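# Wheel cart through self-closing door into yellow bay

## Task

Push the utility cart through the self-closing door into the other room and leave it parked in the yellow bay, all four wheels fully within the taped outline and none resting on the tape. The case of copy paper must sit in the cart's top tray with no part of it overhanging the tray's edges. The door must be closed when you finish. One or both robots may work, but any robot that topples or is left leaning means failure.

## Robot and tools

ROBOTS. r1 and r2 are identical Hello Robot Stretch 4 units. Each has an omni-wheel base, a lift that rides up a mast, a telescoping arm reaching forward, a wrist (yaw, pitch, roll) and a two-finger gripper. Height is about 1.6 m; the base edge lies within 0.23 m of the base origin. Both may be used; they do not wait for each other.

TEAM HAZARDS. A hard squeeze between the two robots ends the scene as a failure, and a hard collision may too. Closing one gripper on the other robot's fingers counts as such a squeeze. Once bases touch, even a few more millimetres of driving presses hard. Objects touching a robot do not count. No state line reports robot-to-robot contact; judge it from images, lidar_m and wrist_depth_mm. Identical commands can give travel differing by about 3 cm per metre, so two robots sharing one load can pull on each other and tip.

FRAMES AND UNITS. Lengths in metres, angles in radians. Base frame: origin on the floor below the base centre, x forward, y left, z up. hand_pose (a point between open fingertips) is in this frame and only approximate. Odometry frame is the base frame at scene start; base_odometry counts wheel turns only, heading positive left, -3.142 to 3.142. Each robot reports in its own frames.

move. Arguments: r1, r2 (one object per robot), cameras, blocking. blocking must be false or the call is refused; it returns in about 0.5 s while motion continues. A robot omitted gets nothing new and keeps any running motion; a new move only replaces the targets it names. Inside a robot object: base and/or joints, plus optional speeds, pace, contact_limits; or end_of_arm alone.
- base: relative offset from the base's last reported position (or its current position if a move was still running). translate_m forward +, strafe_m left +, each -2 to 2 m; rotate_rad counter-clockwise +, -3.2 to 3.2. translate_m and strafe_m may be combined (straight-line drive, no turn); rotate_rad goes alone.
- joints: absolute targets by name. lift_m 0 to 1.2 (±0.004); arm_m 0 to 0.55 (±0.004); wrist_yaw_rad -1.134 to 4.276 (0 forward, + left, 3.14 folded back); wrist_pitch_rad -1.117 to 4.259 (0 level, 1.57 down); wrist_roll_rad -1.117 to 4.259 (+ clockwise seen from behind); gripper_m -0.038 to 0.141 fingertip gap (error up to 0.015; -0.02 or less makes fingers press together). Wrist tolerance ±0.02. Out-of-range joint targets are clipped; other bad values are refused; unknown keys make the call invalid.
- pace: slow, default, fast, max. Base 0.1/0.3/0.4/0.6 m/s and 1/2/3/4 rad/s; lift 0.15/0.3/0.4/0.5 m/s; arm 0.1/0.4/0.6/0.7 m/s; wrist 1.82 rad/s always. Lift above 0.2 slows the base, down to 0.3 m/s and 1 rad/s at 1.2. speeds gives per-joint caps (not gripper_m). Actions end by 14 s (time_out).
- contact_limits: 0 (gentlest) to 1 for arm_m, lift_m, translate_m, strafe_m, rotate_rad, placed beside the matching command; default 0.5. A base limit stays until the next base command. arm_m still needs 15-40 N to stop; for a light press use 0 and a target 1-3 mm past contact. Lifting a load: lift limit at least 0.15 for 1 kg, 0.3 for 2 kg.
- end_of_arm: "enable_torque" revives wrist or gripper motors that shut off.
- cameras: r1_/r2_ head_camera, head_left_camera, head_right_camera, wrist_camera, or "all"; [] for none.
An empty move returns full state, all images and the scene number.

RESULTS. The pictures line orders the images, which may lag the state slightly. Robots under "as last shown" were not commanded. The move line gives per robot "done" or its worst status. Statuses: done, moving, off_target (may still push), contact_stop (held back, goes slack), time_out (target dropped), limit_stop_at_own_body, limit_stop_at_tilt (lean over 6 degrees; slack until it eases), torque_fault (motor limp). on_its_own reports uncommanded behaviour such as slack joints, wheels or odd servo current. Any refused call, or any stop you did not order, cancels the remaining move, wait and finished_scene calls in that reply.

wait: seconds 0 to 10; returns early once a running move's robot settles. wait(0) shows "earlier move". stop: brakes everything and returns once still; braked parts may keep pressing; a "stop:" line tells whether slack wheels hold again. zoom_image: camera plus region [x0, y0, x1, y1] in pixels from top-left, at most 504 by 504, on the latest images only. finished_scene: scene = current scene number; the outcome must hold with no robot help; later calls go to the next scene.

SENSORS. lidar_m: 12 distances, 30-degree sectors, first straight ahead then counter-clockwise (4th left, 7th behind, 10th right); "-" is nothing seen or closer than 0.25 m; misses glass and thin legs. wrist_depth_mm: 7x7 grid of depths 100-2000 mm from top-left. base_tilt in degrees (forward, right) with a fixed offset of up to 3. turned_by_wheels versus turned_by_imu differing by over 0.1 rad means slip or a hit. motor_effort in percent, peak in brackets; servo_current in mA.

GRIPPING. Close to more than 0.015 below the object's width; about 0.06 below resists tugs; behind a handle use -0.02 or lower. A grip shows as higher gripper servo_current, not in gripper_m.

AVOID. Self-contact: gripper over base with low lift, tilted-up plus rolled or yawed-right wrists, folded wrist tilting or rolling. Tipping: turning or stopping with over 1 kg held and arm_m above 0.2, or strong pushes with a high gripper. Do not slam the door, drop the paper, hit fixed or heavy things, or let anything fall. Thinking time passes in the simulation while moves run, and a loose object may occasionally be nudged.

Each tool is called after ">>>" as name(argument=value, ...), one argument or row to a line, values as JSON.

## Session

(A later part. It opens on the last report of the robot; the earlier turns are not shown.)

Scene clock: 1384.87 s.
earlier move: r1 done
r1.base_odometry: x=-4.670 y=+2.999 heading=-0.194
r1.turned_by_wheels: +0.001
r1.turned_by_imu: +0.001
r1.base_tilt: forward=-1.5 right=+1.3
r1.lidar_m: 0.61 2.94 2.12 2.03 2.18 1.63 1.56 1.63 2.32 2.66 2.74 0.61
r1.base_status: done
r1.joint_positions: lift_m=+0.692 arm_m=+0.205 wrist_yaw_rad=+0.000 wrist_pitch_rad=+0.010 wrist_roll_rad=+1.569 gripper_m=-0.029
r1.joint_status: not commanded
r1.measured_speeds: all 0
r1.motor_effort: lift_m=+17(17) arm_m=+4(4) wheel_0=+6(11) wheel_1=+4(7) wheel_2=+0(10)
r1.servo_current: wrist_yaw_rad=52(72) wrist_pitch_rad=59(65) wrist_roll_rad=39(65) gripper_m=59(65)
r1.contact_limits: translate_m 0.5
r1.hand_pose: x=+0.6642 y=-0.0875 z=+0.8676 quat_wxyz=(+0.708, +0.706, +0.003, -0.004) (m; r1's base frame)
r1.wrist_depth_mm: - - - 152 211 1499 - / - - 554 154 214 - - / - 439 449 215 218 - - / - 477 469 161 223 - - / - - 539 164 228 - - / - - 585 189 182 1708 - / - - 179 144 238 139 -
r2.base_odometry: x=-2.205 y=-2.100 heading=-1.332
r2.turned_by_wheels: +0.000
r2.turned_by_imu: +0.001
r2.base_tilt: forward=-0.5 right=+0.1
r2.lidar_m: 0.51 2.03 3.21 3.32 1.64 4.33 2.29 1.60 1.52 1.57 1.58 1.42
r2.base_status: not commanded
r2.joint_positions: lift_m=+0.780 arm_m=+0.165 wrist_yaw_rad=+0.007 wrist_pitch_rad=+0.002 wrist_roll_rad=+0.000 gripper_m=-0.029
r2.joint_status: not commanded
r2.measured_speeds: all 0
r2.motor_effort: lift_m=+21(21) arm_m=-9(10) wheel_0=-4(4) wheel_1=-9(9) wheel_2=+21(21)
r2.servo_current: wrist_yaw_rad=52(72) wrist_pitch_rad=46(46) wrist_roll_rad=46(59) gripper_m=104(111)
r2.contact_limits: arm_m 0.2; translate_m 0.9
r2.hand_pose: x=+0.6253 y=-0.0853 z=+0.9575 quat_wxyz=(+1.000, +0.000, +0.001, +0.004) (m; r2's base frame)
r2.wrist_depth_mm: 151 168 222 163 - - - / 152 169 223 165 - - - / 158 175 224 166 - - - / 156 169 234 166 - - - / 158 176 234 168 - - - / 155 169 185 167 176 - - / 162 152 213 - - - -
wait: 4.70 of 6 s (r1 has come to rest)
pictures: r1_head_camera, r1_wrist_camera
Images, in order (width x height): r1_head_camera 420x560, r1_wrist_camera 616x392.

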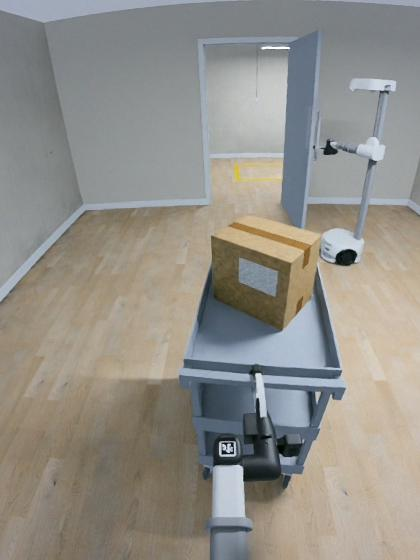

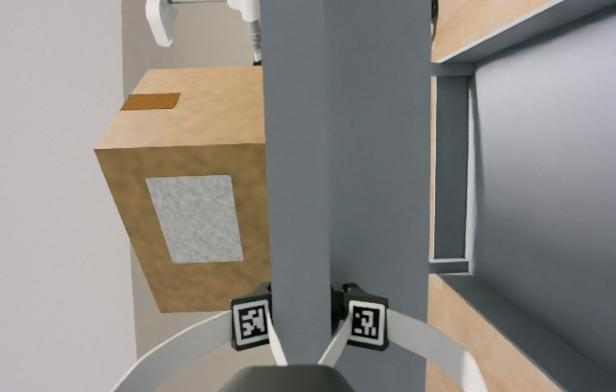

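>>> move(
  blocking=false,
  r1={"joints": {"gripper_m": 0.09}},
)

>>> wait(
  seconds=2,
)

>>> move(
  blocking=false,
  r1={"base": {"translate_m": -0.018, "strafe_m": -0.075}, "pace": "slow", "contact_limits": {"translate_m": 0.2}},
)

>>> wait(
  seconds=3,
)

>>> move(
  blocking=false,
  r1={"joints": {"gripper_m": -0.03}},
)

>>> wait(
  seconds=2,
  cameras=["r1_wrist_camera", "r1_head_camera"],
)

Scene clock: 1428.83 s.
move: r1 moving
r1.base_odometry: x=-4.670 y=+2.999 heading=-0.194
r1.turned_by_wheels: +0.000
r1.turned_by_imu: +0.000
r1.base_tilt: forward=-1.6 right=+1.3
r1.lidar_m: 0.61 2.93 2.10 2.02 2.16 1.60 1.56 1.64 2.28 2.66 2.78 0.62
r1.base_status: not commanded
r1.joint_positions: lift_m=+0.692 arm_m=+0.205 wrist_yaw_rad=+0.000 wrist_pitch_rad=+0.010 wrist_roll_rad=+1.569 gripper_m=-0.004
r1.joint_status: gripper_m moving
r1.measured_speeds: all 0
r1.motor_effort: lift_m=+17(17) arm_m=+4(4) wheel_0=+6(6) wheel_1=+4(4) wheel_2=+0(0)
r1.servo_current: wrist_yaw_rad=52(65) wrist_pitch_rad=59(65) wrist_roll_rad=46(65) gripper_m=46(72)
r1.contact_limits: translate_m 0.5
r1.hand_pose: x=+0.6642 y=-0.0875 z=+0.8676 quat_wxyz=(+0.708, +0.706, +0.003, -0.004) (m; r1's base frame)
r1.wrist_depth_mm: - - - 213 215 1537 - / - - 564 159 219 - - / - 462 449 220 224 - - / - 484 477 166 228 - - / - - 544 170 232 - - / - - 585 183 185 1808 - / - - 161 134 242 - -
r2: as last shown
r2.turned_by_imu: +0.000
r2.base_tilt: forward=-0.6 right=+0.1
r2.lidar_m: 0.53 2.03 3.22 3.32 1.66 4.32 2.30 1.59 1.53 1.59 1.58 1.43
r2.motor_effort: lift_m=+21(21) arm_m=-9(9) wheel_0=-4(4) wheel_1=-9(9) wheel_2=+21(21)
r2.servo_current: wrist_yaw_rad=65(65) wrist_pitch_rad=46(46) wrist_roll_rad=59(59) gripper_m=104(111)
r2.contact_limits: arm_m 0.2; translate_m 0.9
r2.wrist_depth_mm: 151 168 223 163 - - - / 152 169 223 164 - - - / 158 176 224 166 - - - / 155 169 234 167 - - - / 158 175 234 168 - - - / 154 169 186 168 176 - - / 162 152 213 - - - -
pictures: none

Scene clock: 1430.23 s.
earlier move: r1 done
r1.base_odometry: x=-4.669 y=+2.999 heading=-0.195
r1.turned_by_wheels: +0.000
r1.turned_by_imu: +0.000
r1.base_tilt: forward=-1.6 right=+1.3
r1.lidar_m: 0.60 2.91 2.13 2.02 2.15 1.62 1.57 1.65 2.30 2.66 2.76 0.60
r1.base_status: not commanded
r1.joint_positions: lift_m=+0.692 arm_m=+0.205 wrist_yaw_rad=+0.000 wrist_pitch_rad=+0.006 wrist_roll_rad=+1.569 gripper_m=+0.090
r1.joint_status: all done
r1.measured_speeds: all 0
r1.motor_effort: lift_m=+17(17) arm_m=+4(4) wheel_0=+4(6) wheel_1=+3(4) wheel_2=-1(1)
r1.servo_current: wrist_yaw_rad=52(72) wrist_pitch_rad=46(65) wrist_roll_rad=39(65) gripper_m=33(98)
r1.contact_limits: translate_m 0.5
r1.hand_pose: x=+0.6642 y=-0.0875 z=+0.8688 quat_wxyz=(+0.708, +0.706, +0.002, -0.002) (m; r1's base frame)
r1.wrist_depth_mm: - - - - 224 1576 - / - - 609 170 228 - - / - 517 466 452 233 - - / - 508 484 484 236 - - / - - 539 530 240 - - / - - 216 597 193 - - / - - - 143 250 1708 -
r2.base_odometry: x=-2.205 y=-2.100 heading=-1.332
r2.turned_by_wheels: +0.000
r2.turned_by_imu: +0.000
r2.base_tilt: forward=-0.5 right=+0.1
r2.lidar_m: 0.53 2.05 3.22 3.32 1.66 4.32 2.29 1.63 1.52 1.60 1.55 1.44
r2.base_status: not commanded
r2.joint_positions: lift_m=+0.780 arm_m=+0.165 wrist_yaw_rad=+0.007 wrist_pitch_rad=+0.002 wrist_roll_rad=+0.000 gripper_m=-0.029
r2.joint_status: not commanded
r2.measured_speeds: all 0
r2.motor_effort: lift_m=+21(21) arm_m=-9(10) wheel_0=-3(4) wheel_1=-9(9) wheel_2=+21(21)
r2.servo_current: wrist_yaw_rad=46(72) wrist_pitch_rad=39(46) wrist_roll_rad=46(59) gripper_m=104(117)
r2.contact_limits: arm_m 0.2; translate_m 0.9
r2.hand_pose: x=+0.6253 y=-0.0853 z=+0.9575 quat_wxyz=(+1.000, +0.000, +0.001, +0.004) (m; r2's base frame)
r2.wrist_depth_mm: 151 169 222 163 - - - / 152 169 224 165 - - - / 158 175 224 166 - - - / 156 169 234 165 - - - / 158 176 234 168 - - - / 155 169 186 167 176 - - / 162 152 213 - - - -
wait: 1.40 of 2 s (r1 has come to rest)
pictures: none

Scene clock: 1430.73 s.
move: r1 moving
r1.base_odometry: x=-4.675 y=+2.987 heading=-0.194
r1.turned_by_wheels: +0.000
r1.turned_by_imu: +0.000
r1.base_tilt: forward=-1.6 right=+1.3
r1.lidar_m: 0.60 2.94 2.16 2.04 2.18 1.61 1.56 1.63 2.28 2.62 2.75 0.61
r1.base_status: translate_m moving; strafe_m moving
r1.joint_positions: lift_m=+0.692 arm_m=+0.205 wrist_yaw_rad=+0.000 wrist_pitch_rad=+0.006 wrist_roll_rad=+1.569 gripper_m=+0.090
r1.joint_status: not commanded
r1.measured_speeds: translate_m=-0.011 strafe_m=-0.050 rotate_rad=+0.002 lift_m=+0.000 arm_m=+0.000 wrist_yaw_rad=+0.000 wrist_pitch_rad=+0.000 wrist_roll_rad=+0.000
r1.motor_effort: lift_m=+17(17) arm_m=+4(4) wheel_0=+6(8) wheel_1=-4(8) wheel_2=+3(3)
r1.servo_current: wrist_yaw_rad=46(65) wrist_pitch_rad=46(52) wrist_roll_rad=46(59) gripper_m=46(46)
r1.contact_limits: translate_m 0.2
r1.hand_pose: x=+0.6642 y=-0.0875 z=+0.8688 quat_wxyz=(+0.708, +0.706, +0.002, -0.002) (m; r1's base frame)
r1.wrist_depth_mm: - - - - 225 1576 - / - - 627 171 229 - - / - 535 484 455 233 - - / - 500 480 462 237 - - / - - 535 521 242 - - / - - 216 591 193 - - / - - - 143 251 1661 -
r2: as last shown
r2.lidar_m: 0.54 2.02 3.21 3.31 1.66 4.31 2.28 1.61 1.54 1.59 1.58 1.44
r2.motor_effort: lift_m=+21(21) arm_m=-9(9) wheel_0=-3(4) wheel_1=-9(9) wheel_2=+21(21)
r2.servo_current: wrist_yaw_rad=59(65) wrist_pitch_rad=33(46) wrist_roll_rad=52(59) gripper_m=104(111)
r2.contact_limits: arm_m 0.2; translate_m 0.9
r2.wrist_depth_mm: 151 168 222 163 - - - / 152 169 223 165 - - - / 158 175 223 166 - - - / 156 170 234 166 - - - / 158 176 234 168 - - - / 155 169 185 167 176 - - / 161 152 213 - - - -
pictures: none

Scene clock: 1432.23 s.
earlier move: r1 done
r1.base_odometry: x=-4.702 y=+2.929 heading=-0.194
r1.turned_by_wheels: +0.000
r1.turned_by_imu: +0.000
r1.base_tilt: forward=-1.6 right=+1.3
r1.lidar_m: 0.62 0.66 2.19 2.09 2.20 1.62 1.53 1.61 2.27 2.59 2.70 0.63
r1.base_status: done
r1.joint_positions: lift_m=+0.692 arm_m=+0.205 wrist_yaw_rad=+0.000 wrist_pitch_rad=+0.006 wrist_roll_rad=+1.569 gripper_m=+0.090
r1.joint_status: not commanded
r1.measured_speeds: all 0
r1.motor_effort: lift_m=+17(17) arm_m=+4(4) wheel_0=+5(8) wheel_1=-2(8) wheel_2=+3(4)
r1.servo_current: wrist_yaw_rad=52(65) wrist_pitch_rad=46(52) wrist_roll_rad=46(65) gripper_m=33(52)
r1.contact_limits: translate_m 0.2
r1.hand_pose: x=+0.6642 y=-0.0875 z=+0.8688 quat_wxyz=(+0.708, +0.706, +0.002, -0.002) (m; r1's base frame)
r1.wrist_depth_mm: - - - 175 - 240 241 / - - - - 236 263 264 / - - 603 549 240 - - / - - 496 466 244 - - / - - 500 484 249 - - / - - 215 544 195 - - / - - - 143 258 1661 -
r2.base_odometry: x=-2.205 y=-2.100 heading=-1.332
r2.turned_by_wheels: +0.000
r2.turned_by_imu: +0.000
r2.base_tilt: forward=-0.5 right=+0.1
r2.lidar_m: 0.54 2.04 3.22 3.33 1.67 4.34 2.31 1.61 1.53 1.60 1.55 1.42
r2.base_status: not commanded
r2.joint_positions: lift_m=+0.780 arm_m=+0.165 wrist_yaw_rad=+0.007 wrist_pitch_rad=+0.002 wrist_roll_rad=+0.000 gripper_m=-0.029
r2.joint_status: not commanded
r2.measured_speeds: all 0
r2.motor_effort: lift_m=+21(21) arm_m=-9(10) wheel_0=-3(4) wheel_1=-8(9) wheel_2=+20(21)
r2.servo_current: wrist_yaw_rad=46(65) wrist_pitch_rad=46(46) wrist_roll_rad=65(65) gripper_m=111(111)
r2.contact_limits: arm_m 0.2; translate_m 0.9
r2.hand_pose: x=+0.6253 y=-0.0853 z=+0.9575 quat_wxyz=(+1.000, +0.000, +0.001, +0.004) (m; r2's base frame)
r2.wrist_depth_mm: 151 168 222 163 - - - / 152 168 224 165 - - - / 158 175 223 166 - - - / 156 169 234 166 - - - / 157 176 234 168 - - - / 155 169 186 168 176 - - / 162 153 213 - - - -
wait: 1.50 of 3 s (r1 has come to rest)
pictures: none

Scene clock: 1432.73 s.
move: r1 moving
r1.base_odometry: x=-4.702 y=+2.929 heading=-0.194
r1.turned_by_wheels: +0.000
r1.turned_by_imu: +0.000
r1.base_tilt: forward=-1.6 right=+1.3
r1.lidar_m: 0.61 0.69 2.20 2.09 2.16 1.60 1.54 1.63 2.28 2.58 2.71 0.62
r1.base_status: not commanded
r1.joint_positions: lift_m=+0.692 arm_m=+0.205 wrist_yaw_rad=+0.000 wrist_pitch_rad=+0.006 wrist_roll_rad=+1.569 gripper_m=+0.073
r1.joint_status: gripper_m moving
r1.measured_speeds: all 0
r1.motor_effort: lift_m=+17(17) arm_m=+4(4) wheel_0=+4(5) wheel_1=-2(3) wheel_2=+3(3)
r1.servo_current: wrist_yaw_rad=46(59) wrist_pitch_rad=52(52) wrist_roll_rad=39(59) gripper_m=98(98)
r1.contact_limits: translate_m 0.2
r1.hand_pose: x=+0.6642 y=-0.0875 z=+0.8688 quat_wxyz=(+0.708, +0.706, +0.002, -0.002) (m; r1's base frame)
r1.wrist_depth_mm: - - - 175 - 240 242 / - - - - 236 264 267 / - - 603 554 240 - - / - - 496 473 245 - - / - - 508 484 250 - - / - - 199 544 187 - - / - - - 138 258 1756 -
r2: as last shown
r2.base_tilt: forward=-0.6 right=+0.1
r2.lidar_m: 0.54 2.06 3.19 3.32 1.66 4.33 2.29 1.63 1.53 1.57 1.56 1.42
r2.motor_effort: lift_m=+21(21) arm_m=-9(9) wheel_0=-3(4) wheel_1=-9(9) wheel_2=+21(21)
r2.servo_current: wrist_yaw_rad=52(65) wrist_pitch_rad=46(46) wrist_roll_rad=46(59) gripper_m=104(111)
r2.contact_limits: arm_m 0.2; translate_m 0.9
r2.wrist_depth_mm: 151 168 222 163 - - - / 152 169 222 165 - - - / 158 176 224 165 - - - / 156 170 234 166 - - - / 158 176 234 168 - - - / 155 169 185 167 176 - - / 162 152 213 - - - -
pictures: none

Scene clock: 1434.13 s.
earlier move: r1 done
r1.base_odometry: x=-4.702 y=+2.929 heading=-0.194
r1.turned_by_wheels: +0.000
r1.turned_by_imu: +0.000
r1.base_tilt: forward=-1.6 right=+1.3
r1.lidar_m: 0.63 0.69 2.20 2.11 2.18 1.62 1.55 1.63 2.28 2.58 2.70 0.62
r1.base_status: not commanded
r1.joint_positions: lift_m=+0.692 arm_m=+0.205 wrist_yaw_rad=+0.000 wrist_pitch_rad=+0.007 wrist_roll_rad=+1.569 gripper_m=-0.029
r1.joint_status: all done
r1.measured_speeds: all 0
r1.motor_effort: lift_m=+17(17) arm_m=-4(4) wheel_0=+3(5) wheel_1=-3(3) wheel_2=+3(3)
r1.servo_current: wrist_yaw_rad=39(65) wrist_pitch_rad=46(59) wrist_roll_rad=46(59) gripper_m=85(182)
r1.contact_limits: translate_m 0.2
r1.hand_pose: x=+0.6643 y=-0.0875 z=+0.8684 quat_wxyz=(+0.708, +0.706, +0.002, -0.003) (m; r1's base frame)
r1.wrist_depth_mm: - - - 224 224 231 235 / - - - 227 229 809 - / - - 574 230 233 - - / - 492 477 234 237 - - / - 521 496 180 242 - - / - - 187 196 180 - - / - - - 143 252 142 -
r2.base_odometry: x=-2.205 y=-2.100 heading=-1.332
r2.turned_by_wheels: +0.000
r2.turned_by_imu: +0.000
r2.base_tilt: forward=-0.6 right=+0.1
r2.lidar_m: 0.53 2.05 3.22 3.34 1.65 4.30 2.28 1.60 1.52 1.59 1.55 1.47
r2.base_status: not commanded
r2.joint_positions: lift_m=+0.780 arm_m=+0.165 wrist_yaw_rad=+0.007 wrist_pitch_rad=+0.002 wrist_roll_rad=+0.000 gripper_m=-0.029
r2.joint_status: not commanded
r2.measured_speeds: all 0
r2.motor_effort: lift_m=+21(21) arm_m=-9(10) wheel_0=-3(4) wheel_1=-9(9) wheel_2=+20(21)
r2.servo_current: wrist_yaw_rad=46(72) wrist_pitch_rad=33(46) wrist_roll_rad=39(59) gripper_m=98(111)
r2.contact_limits: arm_m 0.2; translate_m 0.9
r2.hand_pose: x=+0.6253 y=-0.0853 z=+0.9575 quat_wxyz=(+1.000, +0.000, +0.001, +0.004) (m; r2's base frame)
r2.wrist_depth_mm: 151 168 222 163 - - - / 152 169 223 165 - - - / 158 176 223 165 - - - / 156 170 233 166 - - - / 157 175 235 168 - - - / 155 170 185 167 176 - - / 162 152 213 - - - -
wait: 1.40 of 2 s (r1 has come to rest)
pictures: r1_head_camera, r1_wrist_camera
Images, in order (width x height): r1_head_camera 420x560, r1_wrist_camera 616x392.

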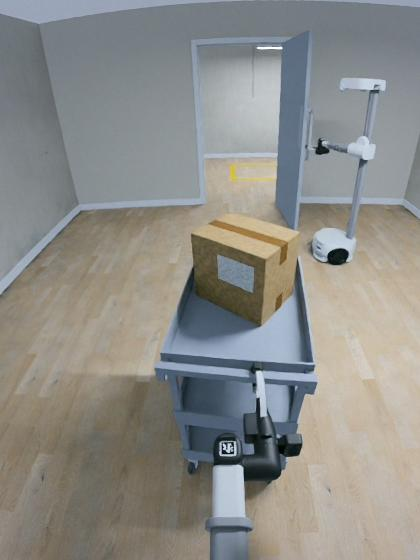

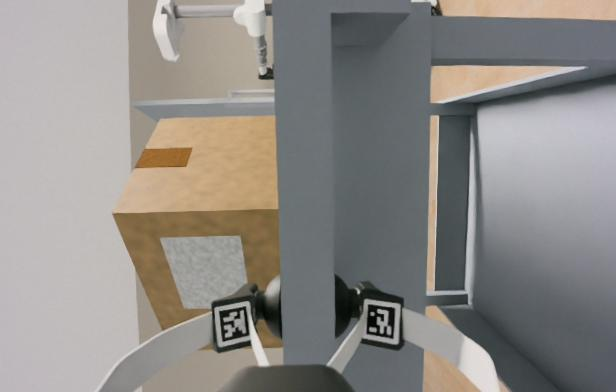

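>>> move(
  blocking=false,
  r1={"base": {"translate_m": 0.29, "strafe_m": -0.08}, "pace": "slow", "contact_limits": {"translate_m": 0.5}},
)

>>> wait(
  seconds=5,
)

Scene clock: 1441.37 s.
move: r1 moving
r1.base_odometry: x=-4.690 y=+2.923 heading=-0.194
r1.turned_by_wheels: +0.000
r1.turned_by_imu: +0.000
r1.base_tilt: forward=-1.6 right=+1.3
r1.lidar_m: 0.61 0.66 2.20 2.10 2.18 1.62 1.56 1.65 2.30 2.57 2.67 0.59
r1.base_status: translate_m moving; strafe_m moving
r1.joint_positions: lift_m=+0.692 arm_m=+0.205 wrist_yaw_rad=+0.000 wrist_pitch_rad=+0.007 wrist_roll_rad=+1.569 gripper_m=-0.029
r1.joint_status: not commanded
r1.measured_speeds: translate_m=+0.049 strafe_m=-0.014 rotate_rad=+0.001 lift_m=+0.000 arm_m=+0.000 wrist_yaw_rad=+0.000 wrist_pitch_rad=+0.000 wrist_roll_rad=+0.000
r1.motor_effort: lift_m=+17(17) arm_m=-4(4) wheel_0=+10(10) wheel_1=+4(5) wheel_2=-6(7)
r1.servo_current: wrist_yaw_rad=39(59) wrist_pitch_rad=46(59) wrist_roll_rad=39(59) gripper_m=65(85)
r1.contact_limits: translate_m 0.5
r1.hand_pose: x=+0.6642 y=-0.0875 z=+0.8684 quat_wxyz=(+0.708, +0.706, +0.002, -0.003) (m; r1's base frame)
r1.wrist_depth_mm: - - - 159 218 225 226 / - - - 222 222 809 - / - - 574 224 226 - - / - 484 469 169 230 - - / - 517 488 173 236 - - / - - 190 193 180 - - / - - 183 128 245 140 -
r2: as last shown
r2.lidar_m: 0.53 2.02 3.21 3.34 1.65 4.32 2.28 1.63 1.52 1.58 1.55 1.46
r2.motor_effort: lift_m=+21(21) arm_m=-9(9) wheel_0=-4(4) wheel_1=-9(9) wheel_2=+20(21)
r2.servo_current: wrist_yaw_rad=46(72) wrist_pitch_rad=39(46) wrist_roll_rad=46(52) gripper_m=104(111)
r2.contact_limits: arm_m 0.2; translate_m 0.9
r2.wrist_depth_mm: 151 168 224 164 - - - / 152 169 224 164 - - - / 158 176 223 166 - - - / 155 170 234 166 - - - / 158 176 235 168 - - - / 154 169 185 167 176 - - / 162 152 213 - - - -
pictures: none

Scene clock: 1445.13 s.
earlier move: r1 done
r1.base_odometry: x=-4.433 y=+2.794 heading=-0.195
r1.turned_by_wheels: -0.001
r1.turned_by_imu: -0.002
r1.base_tilt: forward=-1.6 right=+1.2
r1.lidar_m: 0.59 0.64 2.30 2.18 2.34 1.91 1.82 1.94 2.61 2.52 2.60 0.62
r1.base_status: done
r1.joint_positions: lift_m=+0.692 arm_m=+0.205 wrist_yaw_rad=+0.000 wrist_pitch_rad=+0.009 wrist_roll_rad=+1.569 gripper_m=-0.029
r1.joint_status: not commanded
r1.measured_speeds: all 0
r1.motor_effort: lift_m=+17(17) arm_m=+5(5) wheel_0=+0(12) wheel_1=+3(8) wheel_2=-5(11)
r1.servo_current: wrist_yaw_rad=52(65) wrist_pitch_rad=52(65) wrist_roll_rad=46(65) gripper_m=52(85)
r1.contact_limits: translate_m 0.5
r1.hand_pose: x=+0.6641 y=-0.0876 z=+0.8678 quat_wxyz=(+0.708, +0.706, +0.003, -0.003) (m; r1's base frame)
r1.wrist_depth_mm: - - - 1921 215 224 225 / - - - - 217 1464 442 / - - 580 535 221 - - / - 484 473 163 224 - - / - 477 469 226 227 - - / - - 512 189 181 - - / - - 179 144 235 - -
r2.base_odometry: x=-2.205 y=-2.100 heading=-1.332
r2.turned_by_wheels: +0.000
r2.turned_by_imu: +0.001
r2.base_tilt: forward=-0.5 right=+0.0
r2.lidar_m: 0.55 2.03 3.22 3.31 1.38 4.31 2.29 1.63 1.53 1.61 1.56 1.42
r2.base_status: not commanded
r2.joint_positions: lift_m=+0.780 arm_m=+0.165 wrist_yaw_rad=+0.007 wrist_pitch_rad=+0.002 wrist_roll_rad=+0.000 gripper_m=-0.029
r2.joint_status: not commanded
r2.measured_speeds: all 0
r2.motor_effort: lift_m=+21(21) arm_m=-9(10) wheel_0=-3(4) wheel_1=-9(9) wheel_2=+21(21)
r2.servo_current: wrist_yaw_rad=52(72) wrist_pitch_rad=39(52) wrist_roll_rad=52(59) gripper_m=104(111)
r2.contact_limits: arm_m 0.2; translate_m 0.9
r2.hand_pose: x=+0.6253 y=-0.0853 z=+0.9575 quat_wxyz=(+1.000, +0.000, +0.001, +0.004) (m; r2's base frame)
r2.wrist_depth_mm: 151 168 222 163 - - - / 152 169 223 165 - - - / 158 175 224 166 - - - / 156 169 235 166 - - - / 158 176 234 168 - - - / 154 169 186 167 176 - - / 162 152 213 - - - -
wait: 3.77 of 5 s (r1 has come to rest)
pictures: none

>>> move(
  blocking=false,
  r1={"base": {"translate_m": 0.35, "strafe_m": -0.08}, "pace": "slow", "contact_limits": {"translate_m": 0.5}},
)

>>> wait(
  seconds=6,
  cameras=["r1_head_camera"],
)

Scene clock: 1453.37 s.
move: r1 moving
r1.base_odometry: x=-4.421 y=+2.789 heading=-0.195
r1.turned_by_wheels: +0.000
r1.turned_by_imu: +0.000
r1.base_tilt: forward=-1.6 right=+1.2
r1.lidar_m: 0.60 0.66 2.32 2.19 2.35 1.93 1.83 1.98 2.60 2.50 2.58 0.61
r1.base_status: translate_m moving; strafe_m moving
r1.joint_positions: lift_m=+0.692 arm_m=+0.205 wrist_yaw_rad=-0.001 wrist_pitch_rad=+0.009 wrist_roll_rad=+1.569 gripper_m=-0.029
r1.joint_status: not commanded
r1.measured_speeds: translate_m=+0.048 strafe_m=-0.011 rotate_rad=-0.001 lift_m=+0.000 arm_m=+0.000 wrist_yaw_rad=-0.002 wrist_pitch_rad=+0.000 wrist_roll_rad=+0.000
r1.motor_effort: lift_m=+17(17) arm_m=+5(5) wheel_0=+5(6) wheel_1=+4(4) wheel_2=-9(11)
r1.servo_current: wrist_yaw_rad=59(59) wrist_pitch_rad=59(65) wrist_roll_rad=33(65) gripper_m=52(59)
r1.contact_limits: translate_m 0.5
r1.hand_pose: x=+0.6641 y=-0.0876 z=+0.8678 quat_wxyz=(+0.708, +0.706, +0.003, -0.003) (m; r1's base frame)
r1.wrist_depth_mm: - - - 158 216 223 225 / - - - - 217 1499 442 / - - 580 539 221 - - / - 492 477 162 224 - - / - 477 473 165 228 - - / - - 508 189 181 - - / - - 178 144 234 - -
r2: as last shown
r2.turned_by_imu: +0.000
r2.base_tilt: forward=-0.6 right=+0.1
r2.lidar_m: 0.52 2.04 3.20 3.32 1.36 4.33 2.27 1.60 1.53 1.59 1.55 1.43
r2.motor_effort: lift_m=+21(21) arm_m=-9(9) wheel_0=-4(4) wheel_1=-8(9) wheel_2=+21(21)
r2.servo_current: wrist_yaw_rad=46(65) wrist_pitch_rad=39(52) wrist_roll_rad=46(59) gripper_m=104(111)
r2.contact_limits: arm_m 0.2; translate_m 0.9
r2.wrist_depth_mm: 151 168 223 163 - - - / 152 169 223 164 - - - / 158 176 224 166 - - - / 155 169 233 166 - - - / 158 176 234 168 - - - / 155 169 185 167 176 - - / 162 152 213 - - - -
pictures: none

Scene clock: 1457.70 s.
earlier move: r1 done
r1.base_odometry: x=-4.105 y=+2.648 heading=-0.194
r1.turned_by_wheels: +0.000
r1.turned_by_imu: -0.002
r1.base_tilt: forward=-1.6 right=+1.2
r1.lidar_m: 0.62 0.67 2.37 2.28 2.35 2.27 2.17 2.31 2.54 2.44 2.53 0.61
r1.base_status: done
r1.joint_positions: lift_m=+0.692 arm_m=+0.205 wrist_yaw_rad=-0.001 wrist_pitch_rad=+0.009 wrist_roll_rad=+1.569 gripper_m=-0.029
r1.joint_status: not commanded
r1.measured_speeds: all 0
r1.motor_effort: lift_m=+17(17) arm_m=+4(5) wheel_0=+3(6) wheel_1=+2(5) wheel_2=-4(11)
r1.servo_current: wrist_yaw_rad=52(65) wrist_pitch_rad=52(65) wrist_roll_rad=39(72) gripper_m=52(65)
r1.contact_limits: translate_m 0.5
r1.hand_pose: x=+0.6641 y=-0.0876 z=+0.8678 quat_wxyz=(+0.708, +0.706, +0.003, -0.003) (m; r1's base frame)
r1.wrist_depth_mm: - - - - 210 217 219 / - - - 155 213 1430 - / - - 559 512 218 - - / - 473 462 160 222 - - / - 492 484 163 226 - - / - - 525 189 181 - - / - - 179 144 236 - -
r2.base_odometry: x=-2.205 y=-2.100 heading=-1.332
r2.turned_by_wheels: +0.000
r2.turned_by_imu: +0.001
r2.base_tilt: forward=-0.6 right=+0.1
r2.lidar_m: 0.55 2.06 3.21 1.20 1.00 4.33 2.27 1.61 1.53 1.58 1.54 1.45
r2.base_status: not commanded
r2.joint_positions: lift_m=+0.780 arm_m=+0.165 wrist_yaw_rad=+0.007 wrist_pitch_rad=+0.002 wrist_roll_rad=+0.000 gripper_m=-0.029
r2.joint_status: not commanded
r2.measured_speeds: all 0
r2.motor_effort: lift_m=+21(21) arm_m=-10(10) wheel_0=-4(4) wheel_1=-8(9) wheel_2=+21(21)
r2.servo_current: wrist_yaw_rad=52(72) wrist_pitch_rad=39(52) wrist_roll_rad=52(59) gripper_m=104(111)
r2.contact_limits: arm_m 0.2; translate_m 0.9
r2.hand_pose: x=+0.6253 y=-0.0853 z=+0.9575 quat_wxyz=(+1.000, +0.000, +0.001, +0.004) (m; r2's base frame)
r2.wrist_depth_mm: 151 168 222 163 - - - / 152 169 223 165 - - - / 158 176 224 166 - - - / 156 169 235 166 - - - / 157 176 234 168 - - - / 155 170 185 167 176 - - / 162 153 213 - - - -
wait: 4.33 of 6 s (r1 has come to rest)
pictures: r1_head_camera
Images, in order (width x height): r1_head_camera 420x560.

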